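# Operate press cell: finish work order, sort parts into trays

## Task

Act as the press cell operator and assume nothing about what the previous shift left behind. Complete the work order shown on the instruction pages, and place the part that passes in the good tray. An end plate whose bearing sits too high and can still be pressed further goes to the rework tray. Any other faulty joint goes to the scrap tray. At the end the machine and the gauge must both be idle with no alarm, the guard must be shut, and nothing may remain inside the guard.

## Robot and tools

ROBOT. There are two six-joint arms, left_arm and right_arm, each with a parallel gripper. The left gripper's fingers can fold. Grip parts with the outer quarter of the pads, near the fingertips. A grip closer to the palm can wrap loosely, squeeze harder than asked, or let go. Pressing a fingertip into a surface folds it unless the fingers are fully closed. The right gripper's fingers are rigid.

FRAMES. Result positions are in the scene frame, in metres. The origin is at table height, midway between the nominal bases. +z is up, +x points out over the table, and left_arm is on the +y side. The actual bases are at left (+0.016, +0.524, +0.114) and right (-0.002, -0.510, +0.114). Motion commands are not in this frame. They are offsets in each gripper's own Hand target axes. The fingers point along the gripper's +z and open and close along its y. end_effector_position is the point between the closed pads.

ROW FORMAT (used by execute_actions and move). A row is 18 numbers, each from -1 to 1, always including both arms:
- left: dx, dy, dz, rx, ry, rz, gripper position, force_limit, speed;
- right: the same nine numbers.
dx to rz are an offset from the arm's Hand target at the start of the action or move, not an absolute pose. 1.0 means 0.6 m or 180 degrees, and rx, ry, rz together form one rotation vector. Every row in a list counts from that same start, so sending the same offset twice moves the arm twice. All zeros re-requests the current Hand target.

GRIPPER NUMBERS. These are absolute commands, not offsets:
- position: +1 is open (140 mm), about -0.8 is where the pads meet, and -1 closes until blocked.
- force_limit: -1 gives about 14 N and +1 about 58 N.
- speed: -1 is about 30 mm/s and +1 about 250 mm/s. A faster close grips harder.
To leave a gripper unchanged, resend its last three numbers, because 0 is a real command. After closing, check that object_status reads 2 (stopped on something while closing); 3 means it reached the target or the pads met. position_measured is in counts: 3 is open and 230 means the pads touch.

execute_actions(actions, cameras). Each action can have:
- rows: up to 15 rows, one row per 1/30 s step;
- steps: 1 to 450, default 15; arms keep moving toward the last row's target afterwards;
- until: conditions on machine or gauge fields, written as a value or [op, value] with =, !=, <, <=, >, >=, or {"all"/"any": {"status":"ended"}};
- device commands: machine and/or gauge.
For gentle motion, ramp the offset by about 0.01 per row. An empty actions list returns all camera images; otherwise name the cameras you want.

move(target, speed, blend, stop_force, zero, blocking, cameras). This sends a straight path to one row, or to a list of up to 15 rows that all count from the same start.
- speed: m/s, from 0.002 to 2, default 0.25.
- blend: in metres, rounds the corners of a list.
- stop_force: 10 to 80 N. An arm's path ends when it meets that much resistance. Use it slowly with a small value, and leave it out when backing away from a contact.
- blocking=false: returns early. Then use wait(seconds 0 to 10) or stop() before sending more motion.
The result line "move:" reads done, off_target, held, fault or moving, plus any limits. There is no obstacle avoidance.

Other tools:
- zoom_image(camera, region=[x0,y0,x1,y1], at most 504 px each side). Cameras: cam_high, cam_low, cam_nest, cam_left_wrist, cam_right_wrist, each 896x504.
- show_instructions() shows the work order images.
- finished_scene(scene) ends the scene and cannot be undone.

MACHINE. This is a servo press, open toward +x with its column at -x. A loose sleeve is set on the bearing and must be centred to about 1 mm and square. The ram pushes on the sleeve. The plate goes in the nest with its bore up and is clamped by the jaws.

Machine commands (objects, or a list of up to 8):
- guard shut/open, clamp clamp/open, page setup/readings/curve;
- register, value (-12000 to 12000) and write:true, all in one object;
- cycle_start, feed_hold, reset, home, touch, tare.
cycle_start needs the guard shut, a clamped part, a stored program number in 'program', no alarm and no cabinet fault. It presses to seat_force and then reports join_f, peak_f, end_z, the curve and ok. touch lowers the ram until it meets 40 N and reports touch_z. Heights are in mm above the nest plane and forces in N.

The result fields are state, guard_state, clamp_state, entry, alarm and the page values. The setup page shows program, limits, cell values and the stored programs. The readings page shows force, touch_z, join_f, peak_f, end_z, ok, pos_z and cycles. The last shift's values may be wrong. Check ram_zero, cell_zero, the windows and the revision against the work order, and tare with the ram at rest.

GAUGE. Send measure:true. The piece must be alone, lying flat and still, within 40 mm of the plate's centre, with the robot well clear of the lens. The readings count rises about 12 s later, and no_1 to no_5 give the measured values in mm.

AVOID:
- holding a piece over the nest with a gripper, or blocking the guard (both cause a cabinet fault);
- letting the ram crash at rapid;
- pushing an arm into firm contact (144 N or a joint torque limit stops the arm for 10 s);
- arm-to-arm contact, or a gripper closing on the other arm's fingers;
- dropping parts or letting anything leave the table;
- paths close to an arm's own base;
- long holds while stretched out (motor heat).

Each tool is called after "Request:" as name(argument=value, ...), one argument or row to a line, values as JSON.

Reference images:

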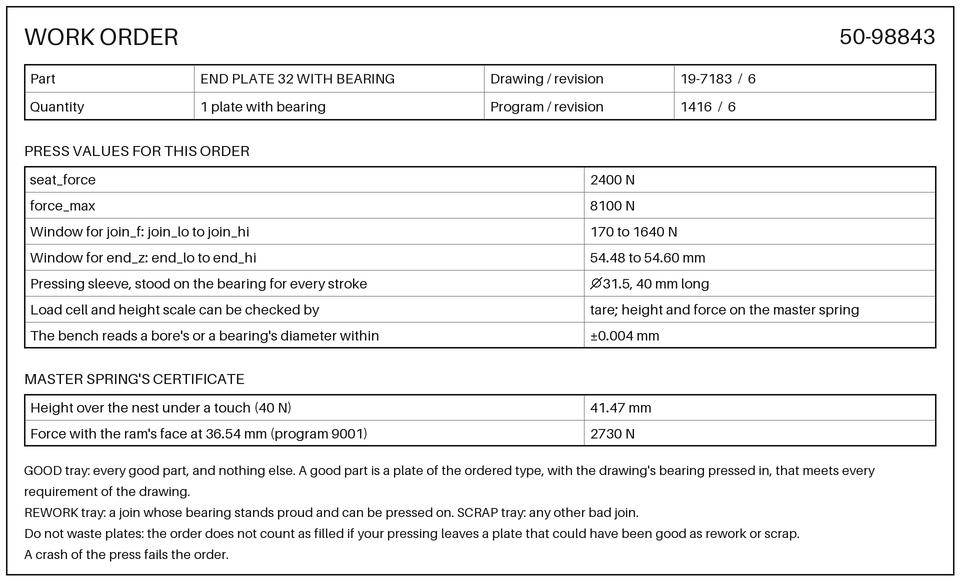

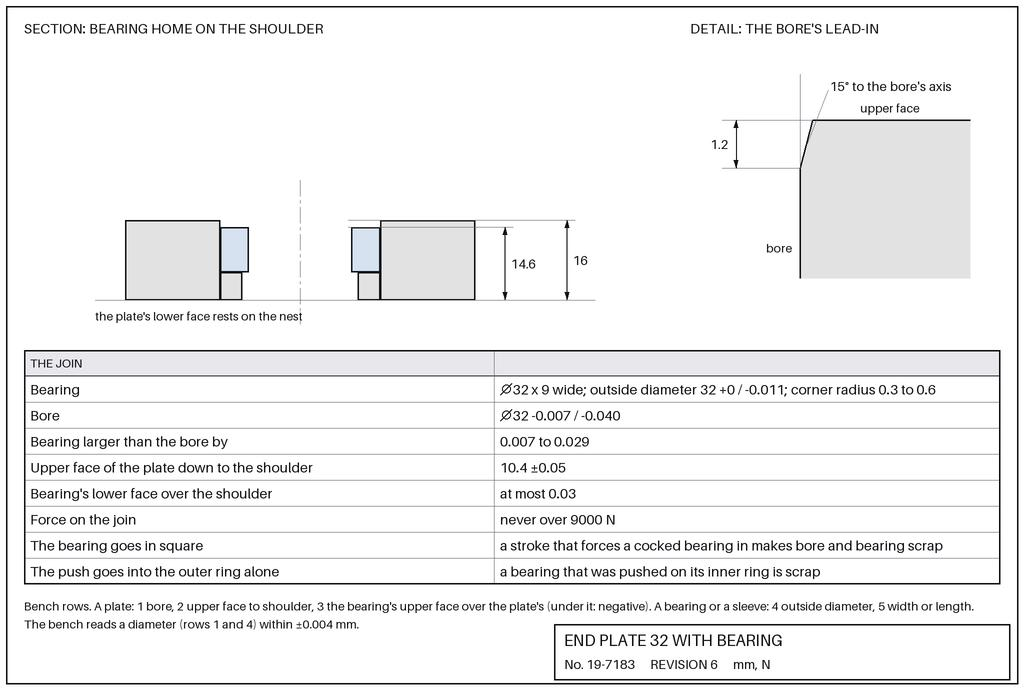

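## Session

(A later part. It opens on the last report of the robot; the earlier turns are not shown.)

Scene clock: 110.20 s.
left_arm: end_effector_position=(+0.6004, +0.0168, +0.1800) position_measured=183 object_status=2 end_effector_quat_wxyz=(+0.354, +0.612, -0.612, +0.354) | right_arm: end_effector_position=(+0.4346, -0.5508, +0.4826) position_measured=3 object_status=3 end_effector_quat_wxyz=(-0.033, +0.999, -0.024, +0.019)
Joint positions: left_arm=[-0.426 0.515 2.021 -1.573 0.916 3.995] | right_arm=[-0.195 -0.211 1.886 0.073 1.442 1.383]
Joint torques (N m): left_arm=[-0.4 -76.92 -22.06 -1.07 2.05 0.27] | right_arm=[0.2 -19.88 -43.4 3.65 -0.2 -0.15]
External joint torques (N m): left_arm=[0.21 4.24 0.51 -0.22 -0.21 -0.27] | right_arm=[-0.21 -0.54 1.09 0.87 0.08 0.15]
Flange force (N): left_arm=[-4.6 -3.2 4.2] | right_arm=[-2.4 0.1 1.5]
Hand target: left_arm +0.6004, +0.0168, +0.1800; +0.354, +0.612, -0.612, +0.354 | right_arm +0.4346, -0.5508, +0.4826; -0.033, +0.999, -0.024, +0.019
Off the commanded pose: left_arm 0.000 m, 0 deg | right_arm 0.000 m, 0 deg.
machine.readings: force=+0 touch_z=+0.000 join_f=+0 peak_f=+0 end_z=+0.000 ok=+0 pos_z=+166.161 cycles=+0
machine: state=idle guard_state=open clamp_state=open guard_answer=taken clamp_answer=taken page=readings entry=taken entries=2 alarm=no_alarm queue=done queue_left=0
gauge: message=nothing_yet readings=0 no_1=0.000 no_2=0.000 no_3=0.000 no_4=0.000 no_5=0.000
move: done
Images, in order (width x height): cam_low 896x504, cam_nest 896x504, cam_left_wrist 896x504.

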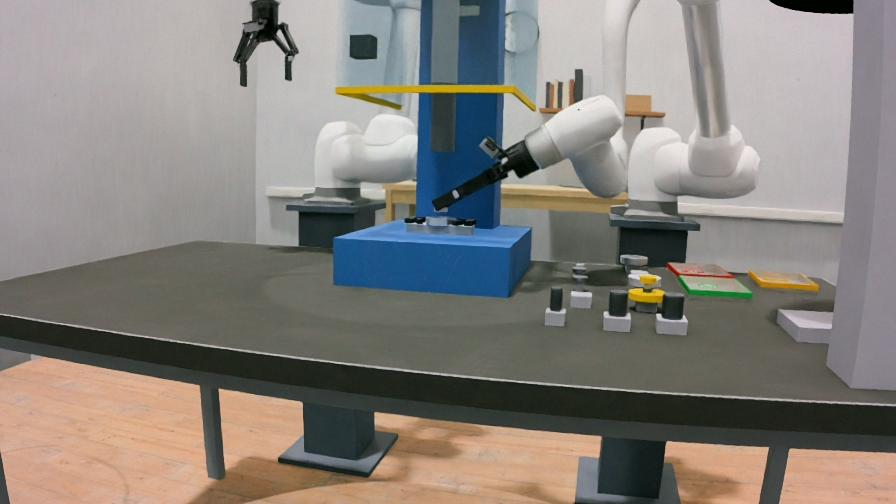

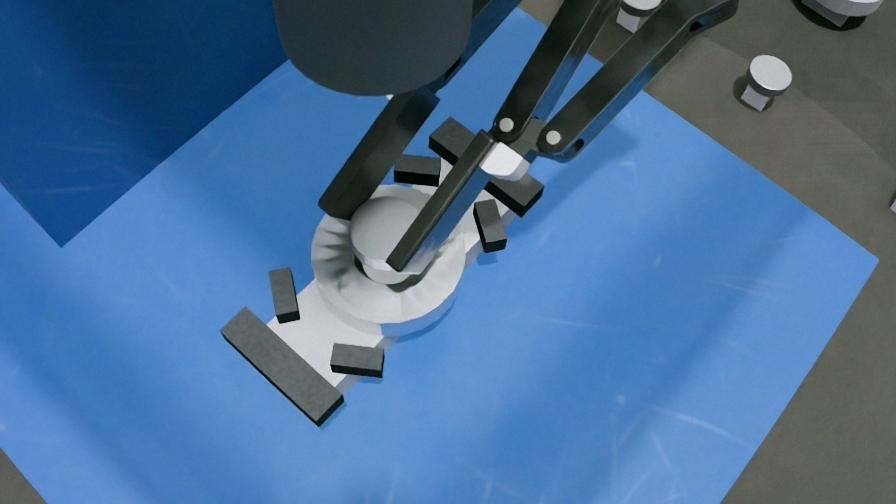

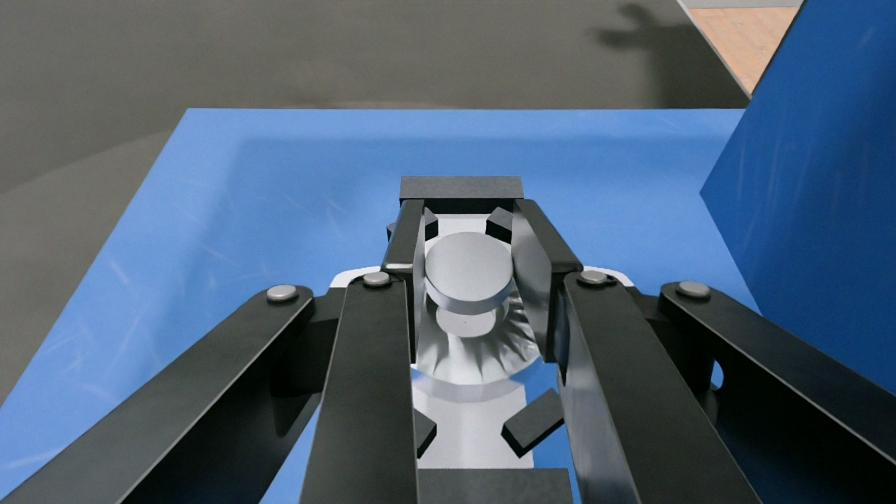

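Request:
move(
  target=[
    [-0.0638,0,-0.3437,0,0,0,-1,-0.7,-1,0,0,0,0,0,0,1,1,1],
    [-0.3616,-0.1993,-0.7596,0.5052,0,-0.2917,-1,-0.7,-1,0,0,0,0,0,0,1,1,1],
  ],
  cameras=[],
  speed=[0.2,0.25],
  blend=[0.05,0],
)

Request:
move(
  target=[
    [0.0975,-0.2835,0.4021,0,0,0,-1,-0.7,-1,0,0,0,0,0,0,1,1,1],
    [-0.0108,-0.2835,0.4646,0,0,0,-1,-0.7,-1,0,0,0,0,0,0,1,1,1],
  ],
  cameras=["cam_left_wrist"],
  speed=[0.25,0.12],
  blend=[0.03,0],
)

Request:
move(
  target=[-0.0433,0,0.025,0,0,0,-1,-0.7,-1,0,0,0,0,0,0,1,1,1],
  cameras=["cam_left_wrist"],
  speed=0.01,
  stop_force=10,
)

Scene clock: 139.07 s.
left_arm: end_effector_position=(+0.7202, +0.5200, +0.2196) position_measured=183 object_status=2 end_effector_quat_wxyz=(-0.065, +0.859, +0.113, +0.495) | right_arm: end_effector_position=(+0.4346, -0.5508, +0.4826) position_measured=3 object_status=3 end_effector_quat_wxyz=(-0.033, +0.999, -0.024, +0.019)
Joint positions: left_arm=[-0.274 0.242 2.368 -3.976 0.624 5.161] | right_arm=[-0.195 -0.211 1.886 0.073 1.442 1.383]
Joint torques (N m): left_arm=[0.01 -55.71 -26.85 -0.6 2.41 0.28] | right_arm=[0.02 -20.56 -43.77 3.67 -0.12 -0.15]
External joint torques (N m): left_arm=[-0.03 4.3 0.54 -0.26 -0.22 -0.29] | right_arm=[0.03 0.14 1.49 0.85 0 0.15]
Flange force (N): left_arm=[-5.7 2.0 7.4] | right_arm=[-1.7 -0.4 2.5]
Hand target: left_arm +0.7202, +0.5200, +0.2196; -0.065, +0.859, +0.113, +0.495 | right_arm +0.4346, -0.5508, +0.4826; -0.033, +0.999, -0.024, +0.019
Off the commanded pose: left_arm 0.000 m, 0 deg | right_arm 0.000 m, 0 deg.
machine.readings: force=+0 touch_z=+0.000 join_f=+0 peak_f=+0 end_z=+0.000 ok=+0 pos_z=+166.161 cycles=+0
machine: state=idle guard_state=open clamp_state=open guard_answer=taken clamp_answer=taken page=readings entry=taken entries=2 alarm=no_alarm queue=done queue_left=0
gauge: message=nothing_yet readings=0 no_1=0.000 no_2=0.000 no_3=0.000 no_4=0.000 no_5=0.000
move: done
No camera images: "cameras" was empty.

Scene clock: 141.27 s.
left_arm: end_effector_position=(+0.9062, +0.7458, +0.0744) position_measured=183 object_status=2 end_effector_quat_wxyz=(-0.065, +0.859, +0.113, +0.496) | right_arm: end_effector_position=(+0.4346, -0.5508, +0.4826) position_measured=3 object_status=3 end_effector_quat_wxyz=(-0.033, +0.999, -0.024, +0.019)
Joint positions: left_arm=[0.17 0.683 2.02 -3.263 0.61 4.771] | right_arm=[-0.195 -0.211 1.886 0.073 1.442 1.383]
Joint torques (N m): left_arm=[-0.03 -90.46 -21.42 -1.56 2.59 0.27] | right_arm=[0.17 -19.71 -43.7 3.7 -0.25 -0.12]
External joint torques (N m): left_arm=[-0.08 4.29 0.84 -0.17 -0.19 -0.28] | right_arm=[-0.24 -0.63 1.46 0.8 0.13 0.12]
Flange force (N): left_arm=[-4.9 0.2 4.9] | right_arm=[-3.1 0.2 2.0]
Hand target: left_arm +0.9062, +0.7458, +0.0744; -0.065, +0.859, +0.113, +0.495 | right_arm +0.4346, -0.5508, +0.4826; -0.033, +0.999, -0.024, +0.019
Off the commanded pose: left_arm 0.000 m, 0 deg | right_arm 0.000 m, 0 deg.
machine.readings: force=+0 touch_z=+0.000 join_f=+0 peak_f=+0 end_z=+0.000 ok=+0 pos_z=+166.161 cycles=+0
machine: state=idle guard_state=open clamp_state=open guard_answer=taken clamp_answer=taken page=readings entry=taken entries=2 alarm=no_alarm queue=done queue_left=0
gauge: message=nothing_yet readings=0 no_1=0.000 no_2=0.000 no_3=0.000 no_4=0.000 no_5=0.000
move: done
Images, in order (width x height): cam_left_wrist 896x504.

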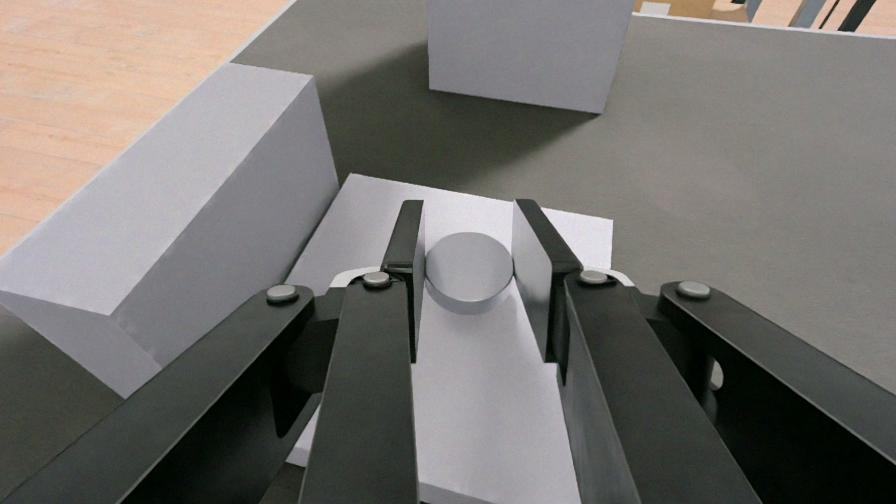

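Scene clock: 143.80 s.
left_arm: end_effector_position=(+0.9064, +0.7459, +0.0554) position_measured=183 object_status=2 end_effector_quat_wxyz=(-0.065, +0.859, +0.113, +0.496) | right_arm: end_effector_position=(+0.4346, -0.5508, +0.4826) position_measured=3 object_status=3 end_effector_quat_wxyz=(-0.033, +0.999, -0.024, +0.019)
Joint positions: left_arm=[0.17 0.714 2.018 -3.259 0.64 4.766] | right_arm=[-0.195 -0.211 1.886 0.073 1.442 1.383]
Joint torques (N m): left_arm=[-0.82 -83.36 -16.3 -1.37 -0.01 0.25] | right_arm=[0.29 -19.79 -43.56 3.74 -0.21 -0.15]
External joint torques (N m): left_arm=[0.76 -4.25 -3.26 -0.25 2.42 -0.25] | right_arm=[-0.38 -0.57 1.28 0.77 0.09 0.15]
Flange force (N): left_arm=[2.7 -0.7 -1.0] | right_arm=[-2.8 0.5 1.7]
Hand target: left_arm +0.9063, +0.7459, +0.0553; -0.065, +0.859, +0.113, +0.496 (not the last commanded pose) | right_arm +0.4346, -0.5508, +0.4826; -0.033, +0.999, -0.024, +0.019
Off the commanded pose: left_arm 0.011 m, 0 deg | right_arm 0.000 m, 0 deg.
machine.readings: force=+0 touch_z=+0.000 join_f=+0 peak_f=+0 end_z=+0.000 ok=+0 pos_z=+166.161 cycles=+0
machine: state=idle guard_state=open clamp_state=open guard_answer=taken clamp_answer=taken page=readings entry=taken entries=2 alarm=no_alarm queue=done queue_left=0
gauge: message=nothing_yet readings=0 no_1=0.000 no_2=0.000 no_3=0.000 no_4=0.000 no_5=0.000
move: contact (left_arm)
Images, in order (width x height): cam_left_wrist 896x504.

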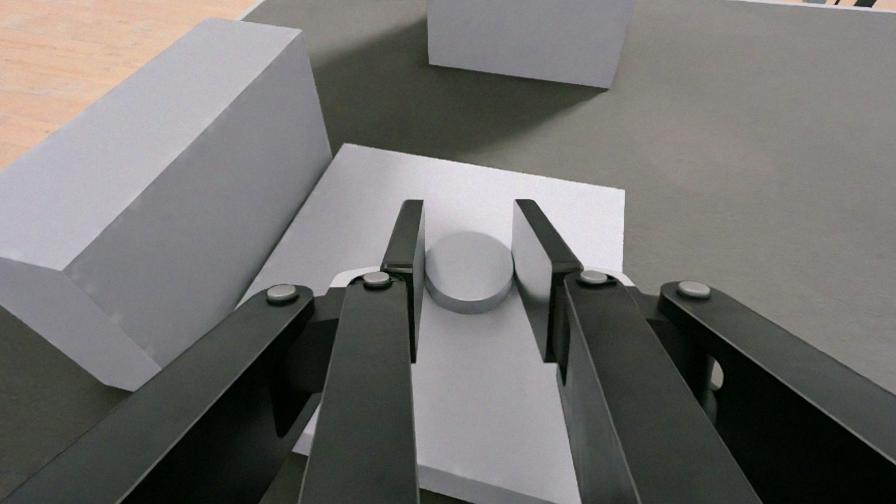

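Request:
move(
  target=[
    [0,0,0,0,0,0,-0.1,-0.7,-0.7,0,0,0,0,0,0,1,1,1],
    [0,0,-0.42,0,0,0,-0.1,-0.7,-0.7,0,0,0,0,0,0,1,1,1],
  ],
  cameras=[],
  speed=[0.05,0.2],
)

Request:
execute_actions(
  actions=[
    {"gauge":{"measure":true},"steps":440,"until":{"gauge":{"readings":["=",1]}}},
  ],
  cameras=["cam_left_wrist"],
)

Scene clock: 151.63 s.
left_arm: end_effector_position=(+0.6955, +0.6895, +0.1813) position_measured=141 object_status=3 end_effector_quat_wxyz=(-0.065, +0.859, +0.113, +0.496) | right_arm: end_effector_position=(+0.4346, -0.5508, +0.4826) position_measured=3 object_status=3 end_effector_quat_wxyz=(-0.033, +0.999, -0.024, +0.019)
Joint positions: left_arm=[0.127 0.3 2.423 -3.323 0.633 4.796] | right_arm=[-0.195 -0.211 1.886 0.073 1.442 1.383]
Joint torques (N m): left_arm=[-0.08 -55.69 -20.73 -1.43 2.52 0.32] | right_arm=[0.45 -20.52 -43.56 3.65 -0.25 -0.1]
External joint torques (N m): left_arm=[0 4.86 0.4 -0.18 -0.1 -0.32] | right_arm=[-0.47 0.15 1.29 0.87 0.13 0.1]
Flange force (N): left_arm=[-7.4 0.3 9.1] | right_arm=[-1.7 0.9 1.8]
Hand target: left_arm +0.6955, +0.6895, +0.1814; -0.065, +0.859, +0.113, +0.496 | right_arm +0.4346, -0.5508, +0.4826; -0.033, +0.999, -0.024, +0.019
Off the commanded pose: left_arm 0.000 m, 0 deg | right_arm 0.000 m, 0 deg.
machine.readings: force=+0 touch_z=+0.000 join_f=+0 peak_f=+0 end_z=+0.000 ok=+0 pos_z=+166.161 cycles=+0
machine: state=idle guard_state=open clamp_state=open guard_answer=taken clamp_answer=taken page=readings entry=taken entries=2 alarm=no_alarm queue=done queue_left=0
gauge: message=nothing_yet readings=0 no_1=0.000 no_2=0.000 no_3=0.000 no_4=0.000 no_5=0.000
move: done
No camera images: "cameras" was empty.

Scene clock: 163.83 s.
left_arm: end_effector_position=(+0.6955, +0.6895, +0.1814) position_measured=141 object_status=3 end_effector_quat_wxyz=(-0.065, +0.859, +0.113, +0.496) | right_arm: end_effector_position=(+0.4346, -0.5508, +0.4826) position_measured=3 object_status=3 end_effector_quat_wxyz=(-0.033, +0.999, -0.024, +0.019)
Joint positions: left_arm=[0.127 0.299 2.423 -3.323 0.633 4.796] | right_arm=[-0.195 -0.211 1.886 0.073 1.442 1.383]
Joint torques (N m): left_arm=[-0.02 -55.11 -20.6 -1.38 2.53 0.28] | right_arm=[-0.22 -20.04 -43.69 3.62 -0.24 -0.18]
External joint torques (N m): left_arm=[-0.07 4.26 0.4 -0.22 -0.12 -0.28] | right_arm=[0.15 -0.32 1.44 0.89 0.12 0.17]
Flange force (N): left_arm=[-6.4 0.6 7.8] | right_arm=[-2.4 -0.8 2.1]
Hand target: left_arm +0.6955, +0.6895, +0.1814; -0.065, +0.859, +0.113, +0.496 | right_arm +0.4346, -0.5508, +0.4826; -0.033, +0.999, -0.024, +0.019
Tool commands: left_gripper/position=-0.1 left_gripper/force_limit=-0.7 left_gripper/speed=-0.7 right_gripper/position=+1.0 right_gripper/force_limit=+1.0 right_gripper/speed=+1.0
Off the commanded pose: left_arm 0.000 m, 0 deg | right_arm 0.000 m, 0 deg.
machine.readings: force=+0 touch_z=+0.000 join_f=+0 peak_f=+0 end_z=+0.000 ok=+0 pos_z=+166.161 cycles=+0
machine: state=idle guard_state=open clamp_state=open guard_answer=taken clamp_answer=taken page=readings entry=taken entries=2 alarm=no_alarm queue=done queue_left=0
gauge: message=measure_taken readings=1 no_1=0.000 no_2=0.000 no_3=0.000 no_4=31.998 no_5=9.008
Images, in order (width x height): cam_left_wrist 896x504.

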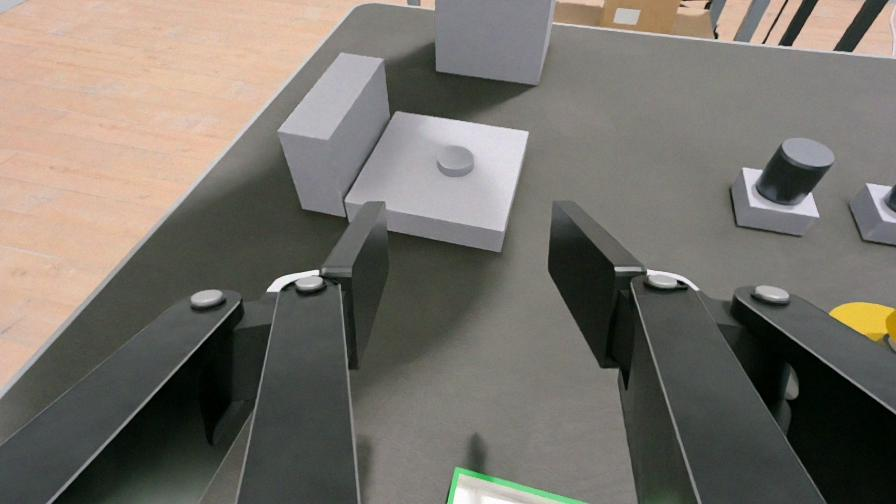

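Request:
execute_actions(
  actions=[
    {"gauge":{"measure":true},"steps":440,"until":{"gauge":{"readings":["=",2]}}},
  ],
  cameras=[],
)

Scene clock: 180.80 s.
left_arm: end_effector_position=(+0.6955, +0.6895, +0.1814) position_measured=141 object_status=3 end_effector_quat_wxyz=(-0.065, +0.859, +0.113, +0.496) | right_arm: end_effector_position=(+0.4346, -0.5508, +0.4826) position_measured=3 object_status=3 end_effector_quat_wxyz=(-0.033, +0.999, -0.024, +0.019)
Joint positions: left_arm=[0.127 0.299 2.423 -3.323 0.633 4.796] | right_arm=[-0.195 -0.211 1.886 0.073 1.442 1.383]
Joint torques (N m): left_arm=[0.01 -55.51 -20.52 -1.41 2.52 0.26] | right_arm=[0.02 -20.46 -43.47 3.65 -0.18 -0.13]
External joint torques (N m): left_arm=[-0.1 4.33 0.23 -0.19 -0.09 -0.26] | right_arm=[-0.1 0.1 1.18 0.86 0.06 0.13]
Flange force (N): left_arm=[-6.4 0.6 8.2] | right_arm=[-1.4 0.0 1.8]
Hand target: left_arm +0.6955, +0.6895, +0.1814; -0.065, +0.859, +0.113, +0.496 | right_arm +0.4346, -0.5508, +0.4826; -0.033, +0.999, -0.024, +0.019
Tool commands: left_gripper/position=-0.1 left_gripper/force_limit=-0.7 left_gripper/speed=-0.7 right_gripper/position=+1.0 right_gripper/force_limit=+1.0 right_gripper/speed=+1.0
Off the commanded pose: left_arm 0.000 m, 0 deg | right_arm 0.000 m, 0 deg.
machine.readings: force=+0 touch_z=+0.000 join_f=+0 peak_f=+0 end_z=+0.000 ok=+0 pos_z=+166.161 cycles=+0
machine: state=idle guard_state=open clamp_state=open guard_answer=taken clamp_answer=taken page=readings entry=taken entries=2 alarm=no_alarm queue=done queue_left=0
gauge: message=measure_taken readings=2 no_1=0.000 no_2=0.000 no_3=0.000 no_4=31.995 no_5=9.001
No camera images: "cameras" was empty.

Request:
move(
  target=[0,0,0.42,0,0,0,-0.1,-0.7,-0.7,0,0,0,0,0,0,1,1,1],
  cameras=[],
  speed=0.15,
)

Request:
execute_actions(
  actions=[
    {"rows":[[0,0,0,0,0,0,-1,-0.7,-1,0,0,0,0,0,0,1,1,1]],"steps":65},
  ],
  cameras=[],
)

Request:
move(
  target=[
    [0.1443,0,-0.0833,0,0,0,-1,-0.7,-1,0,0,0,0,0,0,1,1,1],
    [0.0512,0.3553,-0.3267,-0.5052,0,0.2917,-1,-0.7,-1,0,0,0,0,0,0,1,1,1],
    [-0.0975,0.6027,-0.3175,-0.5052,0,0.2917,-1,-0.7,-1,0,0,0,0,0,0,1,1,1],
  ],
  cameras=["cam_left_wrist","cam_low"],
  speed=[0.15,0.25,0.15],
  blend=[0.03,0.03,0],
)

Scene clock: 205.63 s.
left_arm: end_effector_position=(+0.9063, +0.7459, +0.0554) position_measured=141 object_status=3 end_effector_quat_wxyz=(-0.065, +0.859, +0.113, +0.496) | right_arm: end_effector_position=(+0.4346, -0.5508, +0.4826) position_measured=3 object_status=3 end_effector_quat_wxyz=(-0.033, +0.999, -0.024, +0.019)
Joint positions: left_arm=[0.17 0.714 2.018 -3.259 0.639 4.765] | right_arm=[-0.195 -0.211 1.886 0.073 1.442 1.383]
Joint torques (N m): left_arm=[0.01 -90.93 -19.97 -1.42 2.52 0.28] | right_arm=[0.28 -20.48 -43.67 3.71 -0.23 -0.09]
External joint torques (N m): left_arm=[-0.04 3.04 0.38 -0.2 -0.1 -0.28] | right_arm=[-0.42 0.17 1.42 0.79 0.11 0.09]
Flange force (N): left_arm=[-3.4 0.3 3.7] | right_arm=[-1.8 0.8 2.1]
Hand target: left_arm +0.9063, +0.7459, +0.0553; -0.065, +0.859, +0.113, +0.496 | right_arm +0.4346, -0.5508, +0.4826; -0.033, +0.999, -0.024, +0.019
Off the commanded pose: left_arm 0.000 m, 0 deg | right_arm 0.000 m, 0 deg.
machine.readings: force=+0 touch_z=+0.000 join_f=+0 peak_f=+0 end_z=+0.000 ok=+0 pos_z=+166.161 cycles=+0
machine: state=idle guard_state=open clamp_state=open guard_answer=taken clamp_answer=taken page=readings entry=taken entries=2 alarm=no_alarm queue=done queue_left=0
gauge: message=measure_taken readings=2 no_1=0.000 no_2=0.000 no_3=0.000 no_4=31.995 no_5=9.001
move: done
No camera images: "cameras" was empty.

Scene clock: 208.00 s.
left_arm: end_effector_position=(+0.9063, +0.7459, +0.0553) position_measured=183 object_status=2 end_effector_quat_wxyz=(-0.065, +0.859, +0.113, +0.496) | right_arm: end_effector_position=(+0.4346, -0.5508, +0.4826) position_measured=3 object_status=3 end_effector_quat_wxyz=(-0.033, +0.999, -0.024, +0.019)
Joint positions: left_arm=[0.17 0.714 2.018 -3.259 0.639 4.765] | right_arm=[-0.195 -0.211 1.886 0.073 1.442 1.383]
Joint torques (N m): left_arm=[-0.08 -89.92 -19.75 -1.39 2.07 0.3] | right_arm=[0.06 -20.09 -43.65 3.69 -0.18 -0.15]
External joint torques (N m): left_arm=[0.01 2.1 0.07 -0.24 0.37 -0.3] | right_arm=[-0.17 -0.26 1.34 0.83 0.05 0.15]
Flange force (N): left_arm=[-3.1 0.3 2.7] | right_arm=[-2.3 0.0 2.0]
Hand target: left_arm +0.9063, +0.7459, +0.0553; -0.065, +0.859, +0.113, +0.496 | right_arm +0.4346, -0.5508, +0.4826; -0.033, +0.999, -0.024, +0.019
Off the commanded pose: left_arm 0.000 m, 0 deg | right_arm 0.000 m, 0 deg.
machine.readings: force=+0 touch_z=+0.000 join_f=+0 peak_f=+0 end_z=+0.000 ok=+0 pos_z=+166.161 cycles=+0
machine: state=idle guard_state=open clamp_state=open guard_answer=taken clamp_answer=taken page=readings entry=taken entries=2 alarm=no_alarm queue=done queue_left=0
gauge: message=measure_taken readings=2 no_1=0.000 no_2=0.000 no_3=0.000 no_4=31.995 no_5=9.001
No camera images: "cameras" was empty.

Scene clock: 213.83 s.
left_arm: end_effector_position=(+0.8122, +0.3464, +0.1002) position_measured=183 object_status=2 end_effector_quat_wxyz=(+0.354, +0.612, -0.612, +0.354) | right_arm: end_effector_position=(+0.4346, -0.5508, +0.4826) position_measured=3 object_status=3 end_effector_quat_wxyz=(-0.033, +0.999, -0.024, +0.019)
Joint positions: left_arm=[0.083 0.803 1.645 -1.154 1.232 3.973] | right_arm=[-0.195 -0.211 1.886 0.073 1.442 1.383]
Joint torques (N m): left_arm=[-0.01 -102.93 -24.25 -0.29 1.99 0.28] | right_arm=[0.05 -20.27 -43.53 3.62 -0.14 -0.16]
External joint torques (N m): left_arm=[-0.33 5.04 0.73 -0.16 -0.2 -0.28] | right_arm=[0.03 -0.16 1.27 0.9 0.02 0.15]
Flange force (N): left_arm=[-5.1 -3.7 3.3] | right_arm=[-1.9 -0.4 2.0]
Hand target: left_arm +0.8122, +0.3463, +0.1001; +0.354, +0.612, -0.612, +0.354 | right_arm +0.4346, -0.5508, +0.4826; -0.033, +0.999, -0.024, +0.019
Off the commanded pose: left_arm 0.000 m, 0 deg | right_arm 0.000 m, 0 deg.
machine.readings: force=+0 touch_z=+0.000 join_f=+0 peak_f=+0 end_z=+0.000 ok=+0 pos_z=+166.161 cycles=+0
machine: state=idle guard_state=open clamp_state=open guard_answer=taken clamp_answer=taken page=readings entry=taken entries=2 alarm=no_alarm queue=done queue_left=0
gauge: message=measure_taken readings=2 no_1=0.000 no_2=0.000 no_3=0.000 no_4=31.995 no_5=9.001
move: done
Images, in order (width x height): cam_low 896x504, cam_left_wrist 896x504.

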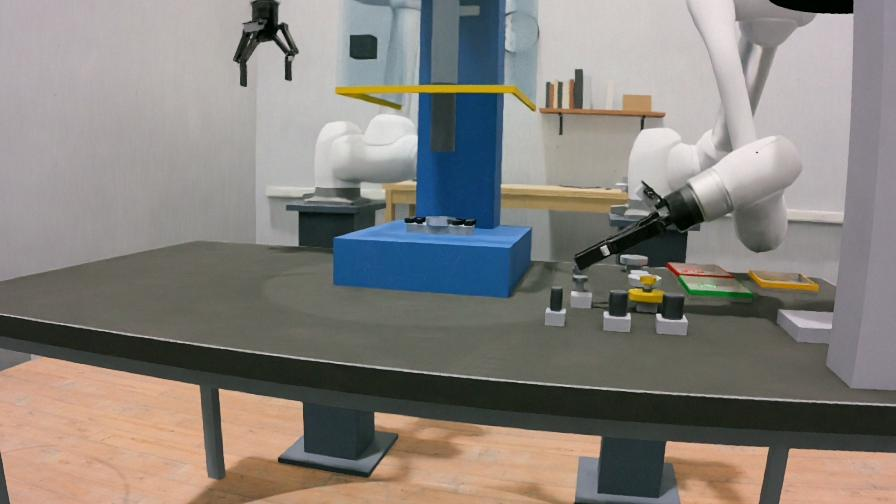

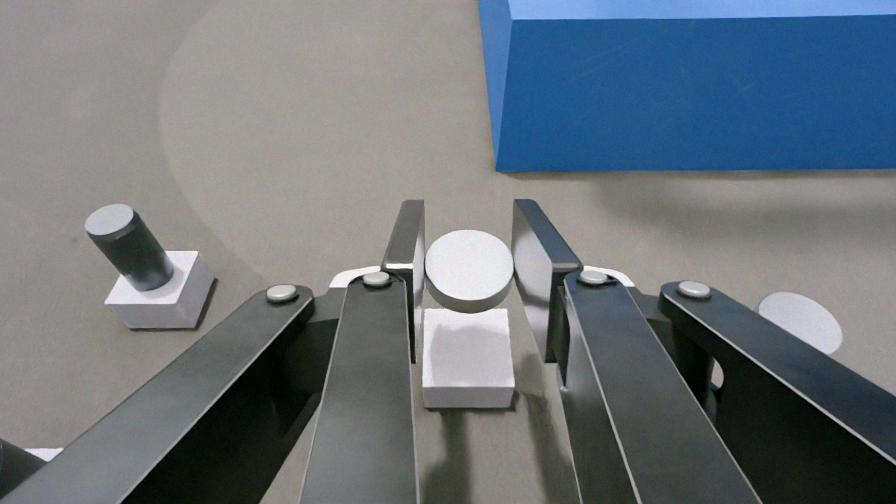

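Request:
move(
  target=[-0.0577,0.003,0.0333,0,0,0,-1,-0.7,-1,0,0,0,0,0,0,1,1,1],
  cameras=[],
  speed=0.1,
)

Request:
move(
  target=[-0.026,0,0.015,0,0,0,-1,-0.7,-1,0,0,0,0,0,0,1,1,1],
  cameras=["cam_left_wrist"],
  speed=0.008,
  stop_force=10,
)

Scene clock: 223.87 s.
left_arm: end_effector_position=(+0.8104, +0.3463, +0.0602) position_measured=183 object_status=2 end_effector_quat_wxyz=(+0.354, +0.612, -0.612, +0.354) | right_arm: end_effector_position=(+0.4346, -0.5508, +0.4826) position_measured=3 object_status=3 end_effector_quat_wxyz=(-0.033, +0.999, -0.024, +0.019)
Joint positions: left_arm=[0.083 0.852 1.647 -1.171 1.212 4.022] | right_arm=[-0.195 -0.211 1.886 0.073 1.442 1.383]
Joint torques (N m): left_arm=[0.03 -104.35 -22.8 -0.3 2.09 0.26] | right_arm=[0.23 -20.11 -43.66 3.6 -0.18 -0.15]
External joint torques (N m): left_arm=[-0.28 4.18 0.91 -0.16 -0.21 -0.26] | right_arm=[-0.34 -0.23 1.39 0.9 0.07 0.15]
Flange force (N): left_arm=[-4.3 -2.1 2.9] | right_arm=[-2.4 0.4 2.0]
Hand target: left_arm +0.8104, +0.3463, +0.0602; +0.354, +0.612, -0.612, +0.354 | right_arm +0.4346, -0.5508, +0.4826; -0.033, +0.999, -0.024, +0.019
Off the commanded pose: left_arm 0.000 m, 0 deg | right_arm 0.000 m, 0 deg.
machine.readings: force=+0 touch_z=+0.000 join_f=+0 peak_f=+0 end_z=+0.000 ok=+0 pos_z=+166.161 cycles=+0
machine: state=idle guard_state=open clamp_state=open guard_answer=taken clamp_answer=taken page=readings entry=taken entries=2 alarm=no_alarm queue=done queue_left=0
gauge: message=measure_taken readings=2 no_1=0.000 no_2=0.000 no_3=0.000 no_4=31.995 no_5=9.001
move: done
No camera images: "cameras" was empty.

Scene clock: 225.57 s.
left_arm: end_effector_position=(+0.8105, +0.3463, +0.0514) position_measured=183 object_status=2 end_effector_quat_wxyz=(+0.354, +0.612, -0.612, +0.354) | right_arm: end_effector_position=(+0.4346, -0.5508, +0.4826) position_measured=3 object_status=3 end_effector_quat_wxyz=(-0.033, +0.999, -0.024, +0.019)
Joint positions: left_arm=[0.083 0.864 1.646 -1.175 1.208 4.033] | right_arm=[-0.195 -0.211 1.886 0.073 1.442 1.383]
Joint torques (N m): left_arm=[-0.07 -97.65 -20.85 0.65 -0.73 0.32] | right_arm=[0.25 -20.45 -43.47 3.62 -0.19 -0.13]
External joint torques (N m): left_arm=[0.06 -2.92 -0.54 -1.1 2.62 -0.32] | right_arm=[-0.27 0.05 1.17 0.89 0.07 0.13]
Flange force (N): left_arm=[3.8 0.3 -3.1] | right_arm=[-1.6 0.4 1.7]
Hand target: left_arm +0.8105, +0.3463, +0.0514; +0.354, +0.612, -0.612, +0.354 (not the last commanded pose) | right_arm +0.4346, -0.5508, +0.4826; -0.033, +0.999, -0.024, +0.019
Off the commanded pose: left_arm 0.009 m, 0 deg | right_arm 0.000 m, 0 deg.
machine.readings: force=+0 touch_z=+0.000 join_f=+0 peak_f=+0 end_z=+0.000 ok=+0 pos_z=+166.161 cycles=+0
machine: state=idle guard_state=open clamp_state=open guard_answer=taken clamp_answer=taken page=readings entry=taken entries=2 alarm=no_alarm queue=done queue_left=0
gauge: message=measure_taken readings=2 no_1=0.000 no_2=0.000 no_3=0.000 no_4=31.995 no_5=9.001
move: contact (left_arm)
Images, in order (width x height): cam_left_wrist 896x504.

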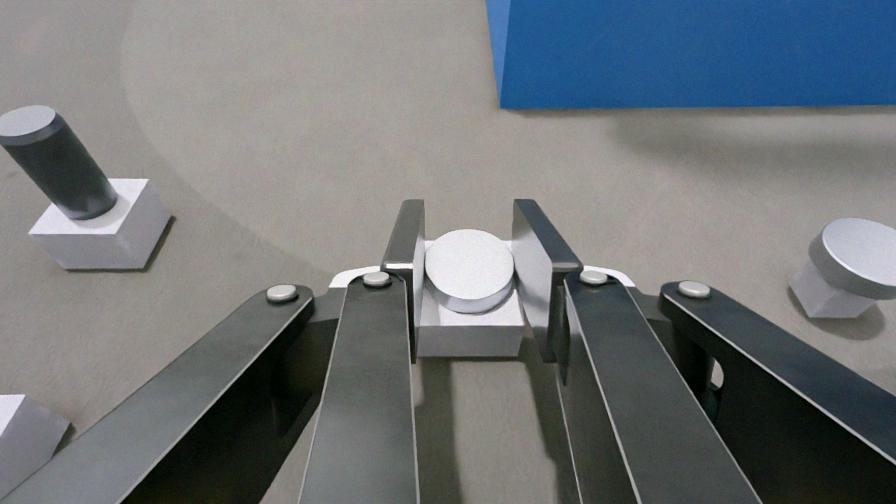

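Request:
move(
  target=[
    [0,0,0,0,0,0,-0.1,-0.7,-0.7,0,0,0,0,0,0,1,1,1],
    [0,0,-0.2,0,0,0,-0.1,-0.7,-0.7,0,0,0,0,0,0,1,1,1],
    [0.4214,0.3498,-0.0722,0,0,0,0.3,-0.7,0,0,0,0,0,0,0,1,1,1],
    [0.4214,0.3498,0.4078,0,0,0,0.3,-0.7,0,0,0,0,0,0,0,1,1,1],
  ],
  cameras=["cam_left_wrist","cam_nest","cam_low"],
  speed=[0.05,0.2,0.25,0.12],
  blend=[0,0.02,0,0],
)

Request:
zoom_image(
  camera="cam_low",
  region=[400, 160, 480, 240],
)

Scene clock: 252.17 s.
left_arm: end_effector_position=(+0.6005, +0.0081, +0.1482) position_measured=91 object_status=3 end_effector_quat_wxyz=(+0.354, +0.612, -0.612, +0.354) | right_arm: end_effector_position=(+0.4346, -0.5508, +0.4826) position_measured=3 object_status=3 end_effector_quat_wxyz=(-0.033, +0.999, -0.024, +0.019)
Joint positions: left_arm=[-0.438 0.566 2.021 -1.624 0.91 4.06] | right_arm=[-0.195 -0.211 1.886 0.073 1.442 1.383]
Joint torques (N m): left_arm=[-0.03 -79.13 -19.83 -1.1 2.03 0.24] | right_arm=[0.13 -20.5 -43.64 3.63 -0.16 -0.13]
External joint torques (N m): left_arm=[-0.08 3.92 0.31 -0.18 -0.11 -0.24] | right_arm=[-0.2 0.16 1.41 0.88 0.04 0.12]
Flange force (N): left_arm=[-4.2 -2.9 4.3] | right_arm=[-1.7 0.2 2.2]
Hand target: left_arm +0.6005, +0.0081, +0.1482; +0.354, +0.612, -0.612, +0.354 | right_arm +0.4346, -0.5508, +0.4826; -0.033, +0.999, -0.024, +0.019
Off the commanded pose: left_arm 0.000 m, 0 deg | right_arm 0.000 m, 0 deg.
machine.readings: force=+0 touch_z=+0.000 join_f=+0 peak_f=+0 end_z=+0.000 ok=+0 pos_z=+166.161 cycles=+0
machine: state=idle guard_state=open clamp_state=open guard_answer=taken clamp_answer=taken page=readings entry=taken entries=2 alarm=no_alarm queue=done queue_left=0
gauge: message=measure_taken readings=2 no_1=0.000 no_2=0.000 no_3=0.000 no_4=31.995 no_5=9.001
move: done
Images, in order (width x height): cam_low 896x504, cam_nest 896x504, cam_left_wrist 896x504.

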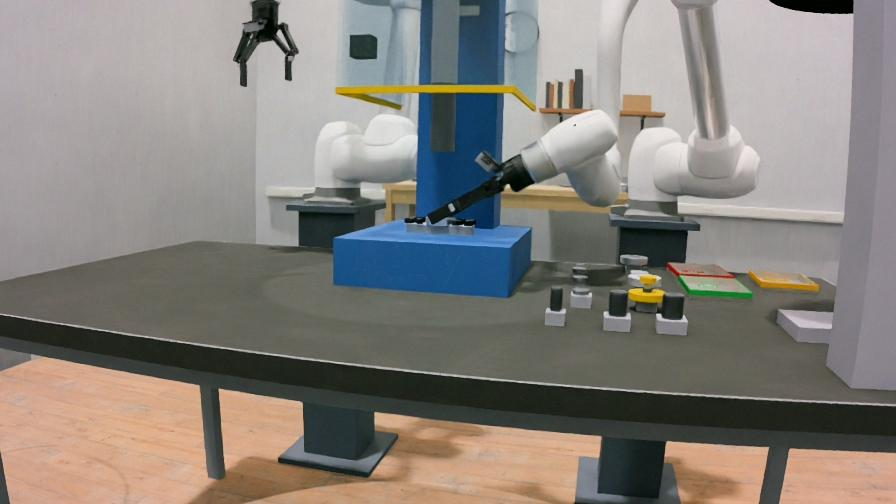

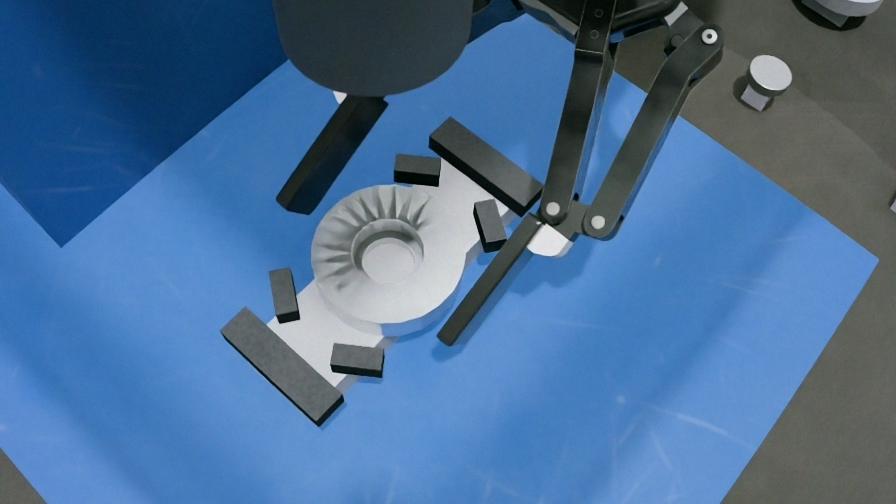

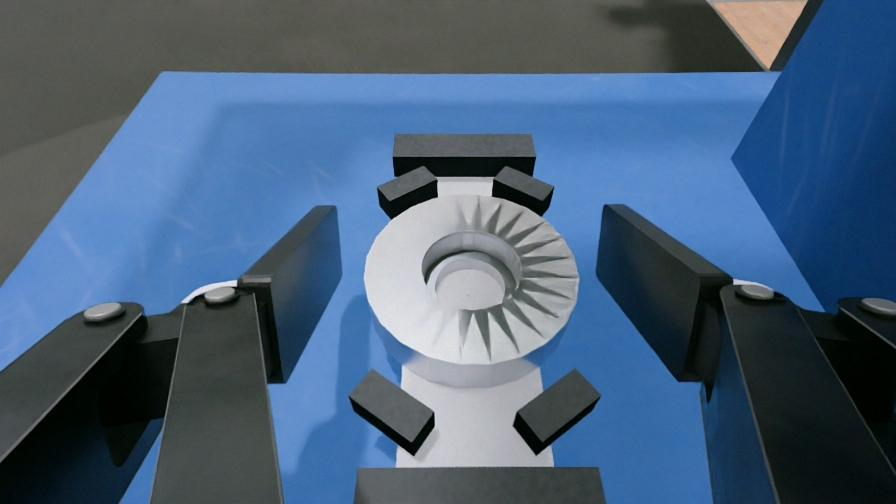

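Scaled by 6.300 from the camera's 896x504 image, which has a finer 1280x720 frame.

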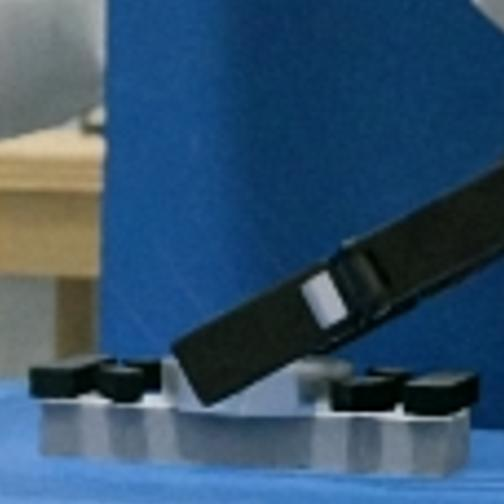

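Request:
move(
  target=[-0.0058,0,-0.0101,0,0,0,0.3,-0.7,0,0,0,0,0,0,0,1,1,1],
  cameras=[],
  speed=0.05,
)

Request:
execute_actions(
  actions=[
    {"rows":[[0,0,0,0,0,0,-1,-0.2,-1,0,0,0,0,0,0,1,1,1]],"steps":70},
  ],
  cameras=["cam_left_wrist"],
)

Request:
move(
  target=[0.0722,0,-0.0417,0,0,0,-1,-0.2,-1,0,0,0,0,0,0,1,1,1],
  cameras=["cam_left_wrist","cam_low"],
  speed=0.05,
)

Request:
zoom_image(
  camera="cam_low",
  region=[400, 140, 480, 220],
)

Scene clock: 269.87 s.
left_arm: end_effector_position=(+0.6005, +0.0151, +0.1482) position_measured=91 object_status=3 end_effector_quat_wxyz=(+0.354, +0.612, -0.612, +0.354) | right_arm: end_effector_position=(+0.4346, -0.5508, +0.4826) position_measured=3 object_status=3 end_effector_quat_wxyz=(-0.033, +0.999, -0.024, +0.019)
Joint positions: left_arm=[-0.428 0.563 2.026 -1.617 0.916 4.063] | right_arm=[-0.195 -0.211 1.886 0.073 1.442 1.383]
Joint torques (N m): left_arm=[-0.12 -78.73 -19.77 -1.04 2.04 0.28] | right_arm=[-0.01 -19.76 -43.54 3.67 -0.18 -0.17]
External joint torques (N m): left_arm=[-0.05 3.99 0.27 -0.24 -0.12 -0.28] | right_arm=[-0.03 -0.63 1.23 0.84 0.05 0.17]
Flange force (N): left_arm=[-4.2 -3.0 4.4] | right_arm=[-2.7 -0.4 1.8]
Hand target: left_arm +0.6005, +0.0151, +0.1482; +0.354, +0.612, -0.612, +0.354 | right_arm +0.4346, -0.5508, +0.4826; -0.033, +0.999, -0.024, +0.019
Off the commanded pose: left_arm 0.000 m, 0 deg | right_arm 0.000 m, 0 deg.
machine.readings: force=+0 touch_z=+0.000 join_f=+0 peak_f=+0 end_z=+0.000 ok=+0 pos_z=+166.161 cycles=+0
machine: state=idle guard_state=open clamp_state=open guard_answer=taken clamp_answer=taken page=readings entry=taken entries=2 alarm=no_alarm queue=done queue_left=0
gauge: message=measure_taken readings=2 no_1=0.000 no_2=0.000 no_3=0.000 no_4=31.995 no_5=9.001
move: done
No camera images: "cameras" was empty.

Scene clock: 272.40 s.
left_arm: end_effector_position=(+0.6005, +0.0151, +0.1482) position_measured=126 object_status=2 end_effector_quat_wxyz=(+0.354, +0.612, -0.612, +0.354) | right_arm: end_effector_position=(+0.4346, -0.5508, +0.4826) position_measured=3 object_status=3 end_effector_quat_wxyz=(-0.033, +0.999, -0.024, +0.019)
Joint positions: left_arm=[-0.428 0.563 2.026 -1.617 0.916 4.063] | right_arm=[-0.195 -0.211 1.886 0.073 1.442 1.383]
Joint torques (N m): left_arm=[-0.87 -77.21 -19.02 -0.83 1.72 0.23] | right_arm=[-0.04 -20.26 -43.9 3.67 -0.25 -0.15]
External joint torques (N m): left_arm=[0.65 2.41 -0.14 -0.43 0.22 -0.23] | right_arm=[-0.06 -0.06 1.65 0.83 0.13 0.15]
Flange force (N): left_arm=[-3.1 -2.6 2.1] | right_arm=[-2.4 -0.2 2.4]
Hand target: left_arm +0.6005, +0.0151, +0.1482; +0.354, +0.612, -0.612, +0.354 | right_arm +0.4346, -0.5508, +0.4826; -0.033, +0.999, -0.024, +0.019
Off the commanded pose: left_arm 0.000 m, 0 deg | right_arm 0.000 m, 0 deg.
machine.readings: force=+0 touch_z=+0.000 join_f=+0 peak_f=+0 end_z=+0.000 ok=+0 pos_z=+166.161 cycles=+0
machine: state=idle guard_state=open clamp_state=open guard_answer=taken clamp_answer=taken page=readings entry=taken entries=2 alarm=no_alarm queue=done queue_left=0
gauge: message=measure_taken readings=2 no_1=0.000 no_2=0.000 no_3=0.000 no_4=31.995 no_5=9.001
Images, in order (width x height): cam_left_wrist 896x504.

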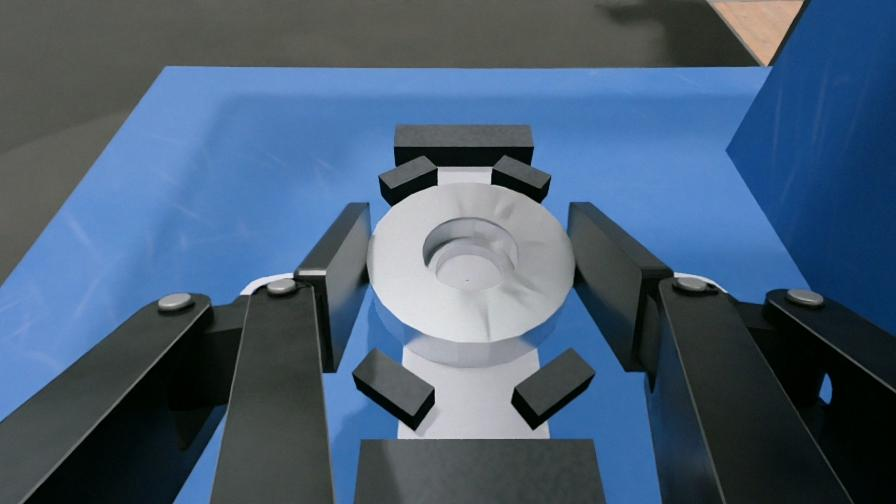

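Scene clock: 273.70 s.
left_arm: end_effector_position=(+0.6005, +0.0152, +0.1982) position_measured=126 object_status=2 end_effector_quat_wxyz=(+0.354, +0.612, -0.612, +0.354) | right_arm: end_effector_position=(+0.4346, -0.5508, +0.4826) position_measured=3 object_status=3 end_effector_quat_wxyz=(-0.033, +0.999, -0.024, +0.019)
Joint positions: left_arm=[-0.428 0.489 2.015 -1.551 0.914 3.955] | right_arm=[-0.195 -0.211 1.886 0.073 1.442 1.383]
Joint torques (N m): left_arm=[-0.19 -76.44 -23.76 -1.29 2.16 0.27] | right_arm=[0.54 -20.33 -43.51 3.63 -0.18 -0.19]
External joint torques (N m): left_arm=[0.13 5.1 1.27 0.03 -0.4 -0.27] | right_arm=[-0.5 -0.11 1.23 0.89 0.06 0.19]
Flange force (N): left_arm=[-5.5 -3.0 4.6] | right_arm=[-2.0 0.7 1.8]
Hand target: left_arm +0.6005, +0.0151, +0.1982; +0.354, +0.612, -0.612, +0.354 | right_arm +0.4346, -0.5508, +0.4826; -0.033, +0.999, -0.024, +0.019
Off the commanded pose: left_arm 0.000 m, 0 deg | right_arm 0.000 m, 0 deg.
machine.readings: force=+0 touch_z=+0.000 join_f=+0 peak_f=+0 end_z=+0.000 ok=+0 pos_z=+166.161 cycles=+0
machine: state=idle guard_state=open clamp_state=open guard_answer=taken clamp_answer=taken page=readings entry=taken entries=2 alarm=no_alarm queue=done queue_left=0
gauge: message=measure_taken readings=2 no_1=0.000 no_2=0.000 no_3=0.000 no_4=31.995 no_5=9.001
move: done
Images, in order (width x height): cam_low 896x504, cam_left_wrist 896x504.

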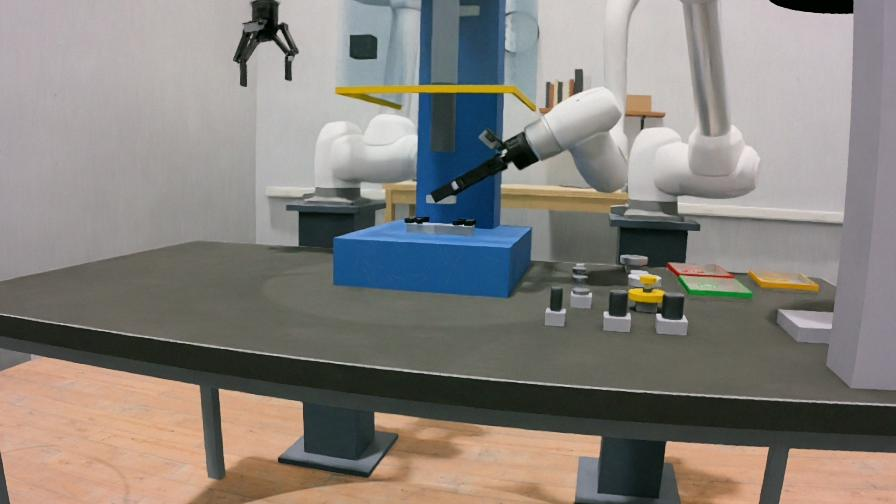

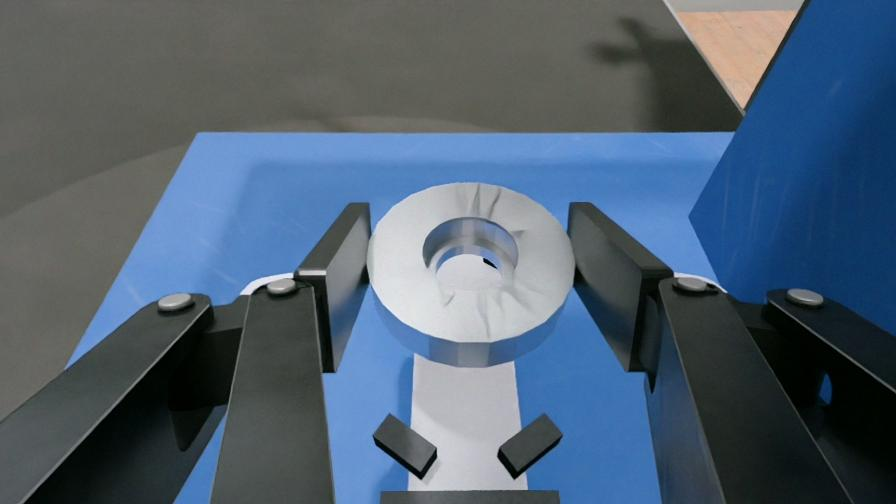

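Scaled by 6.300 from the camera's 896x504 image, which has a finer 1280x720 frame.

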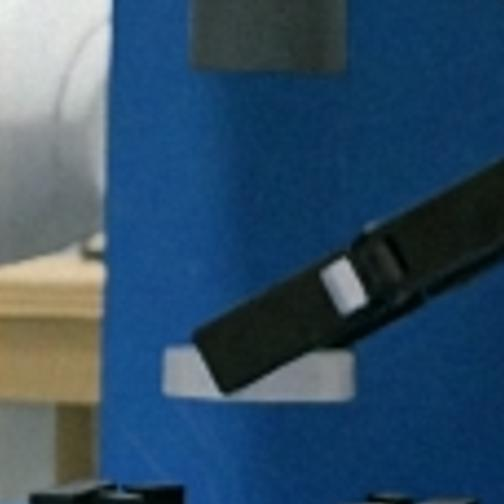

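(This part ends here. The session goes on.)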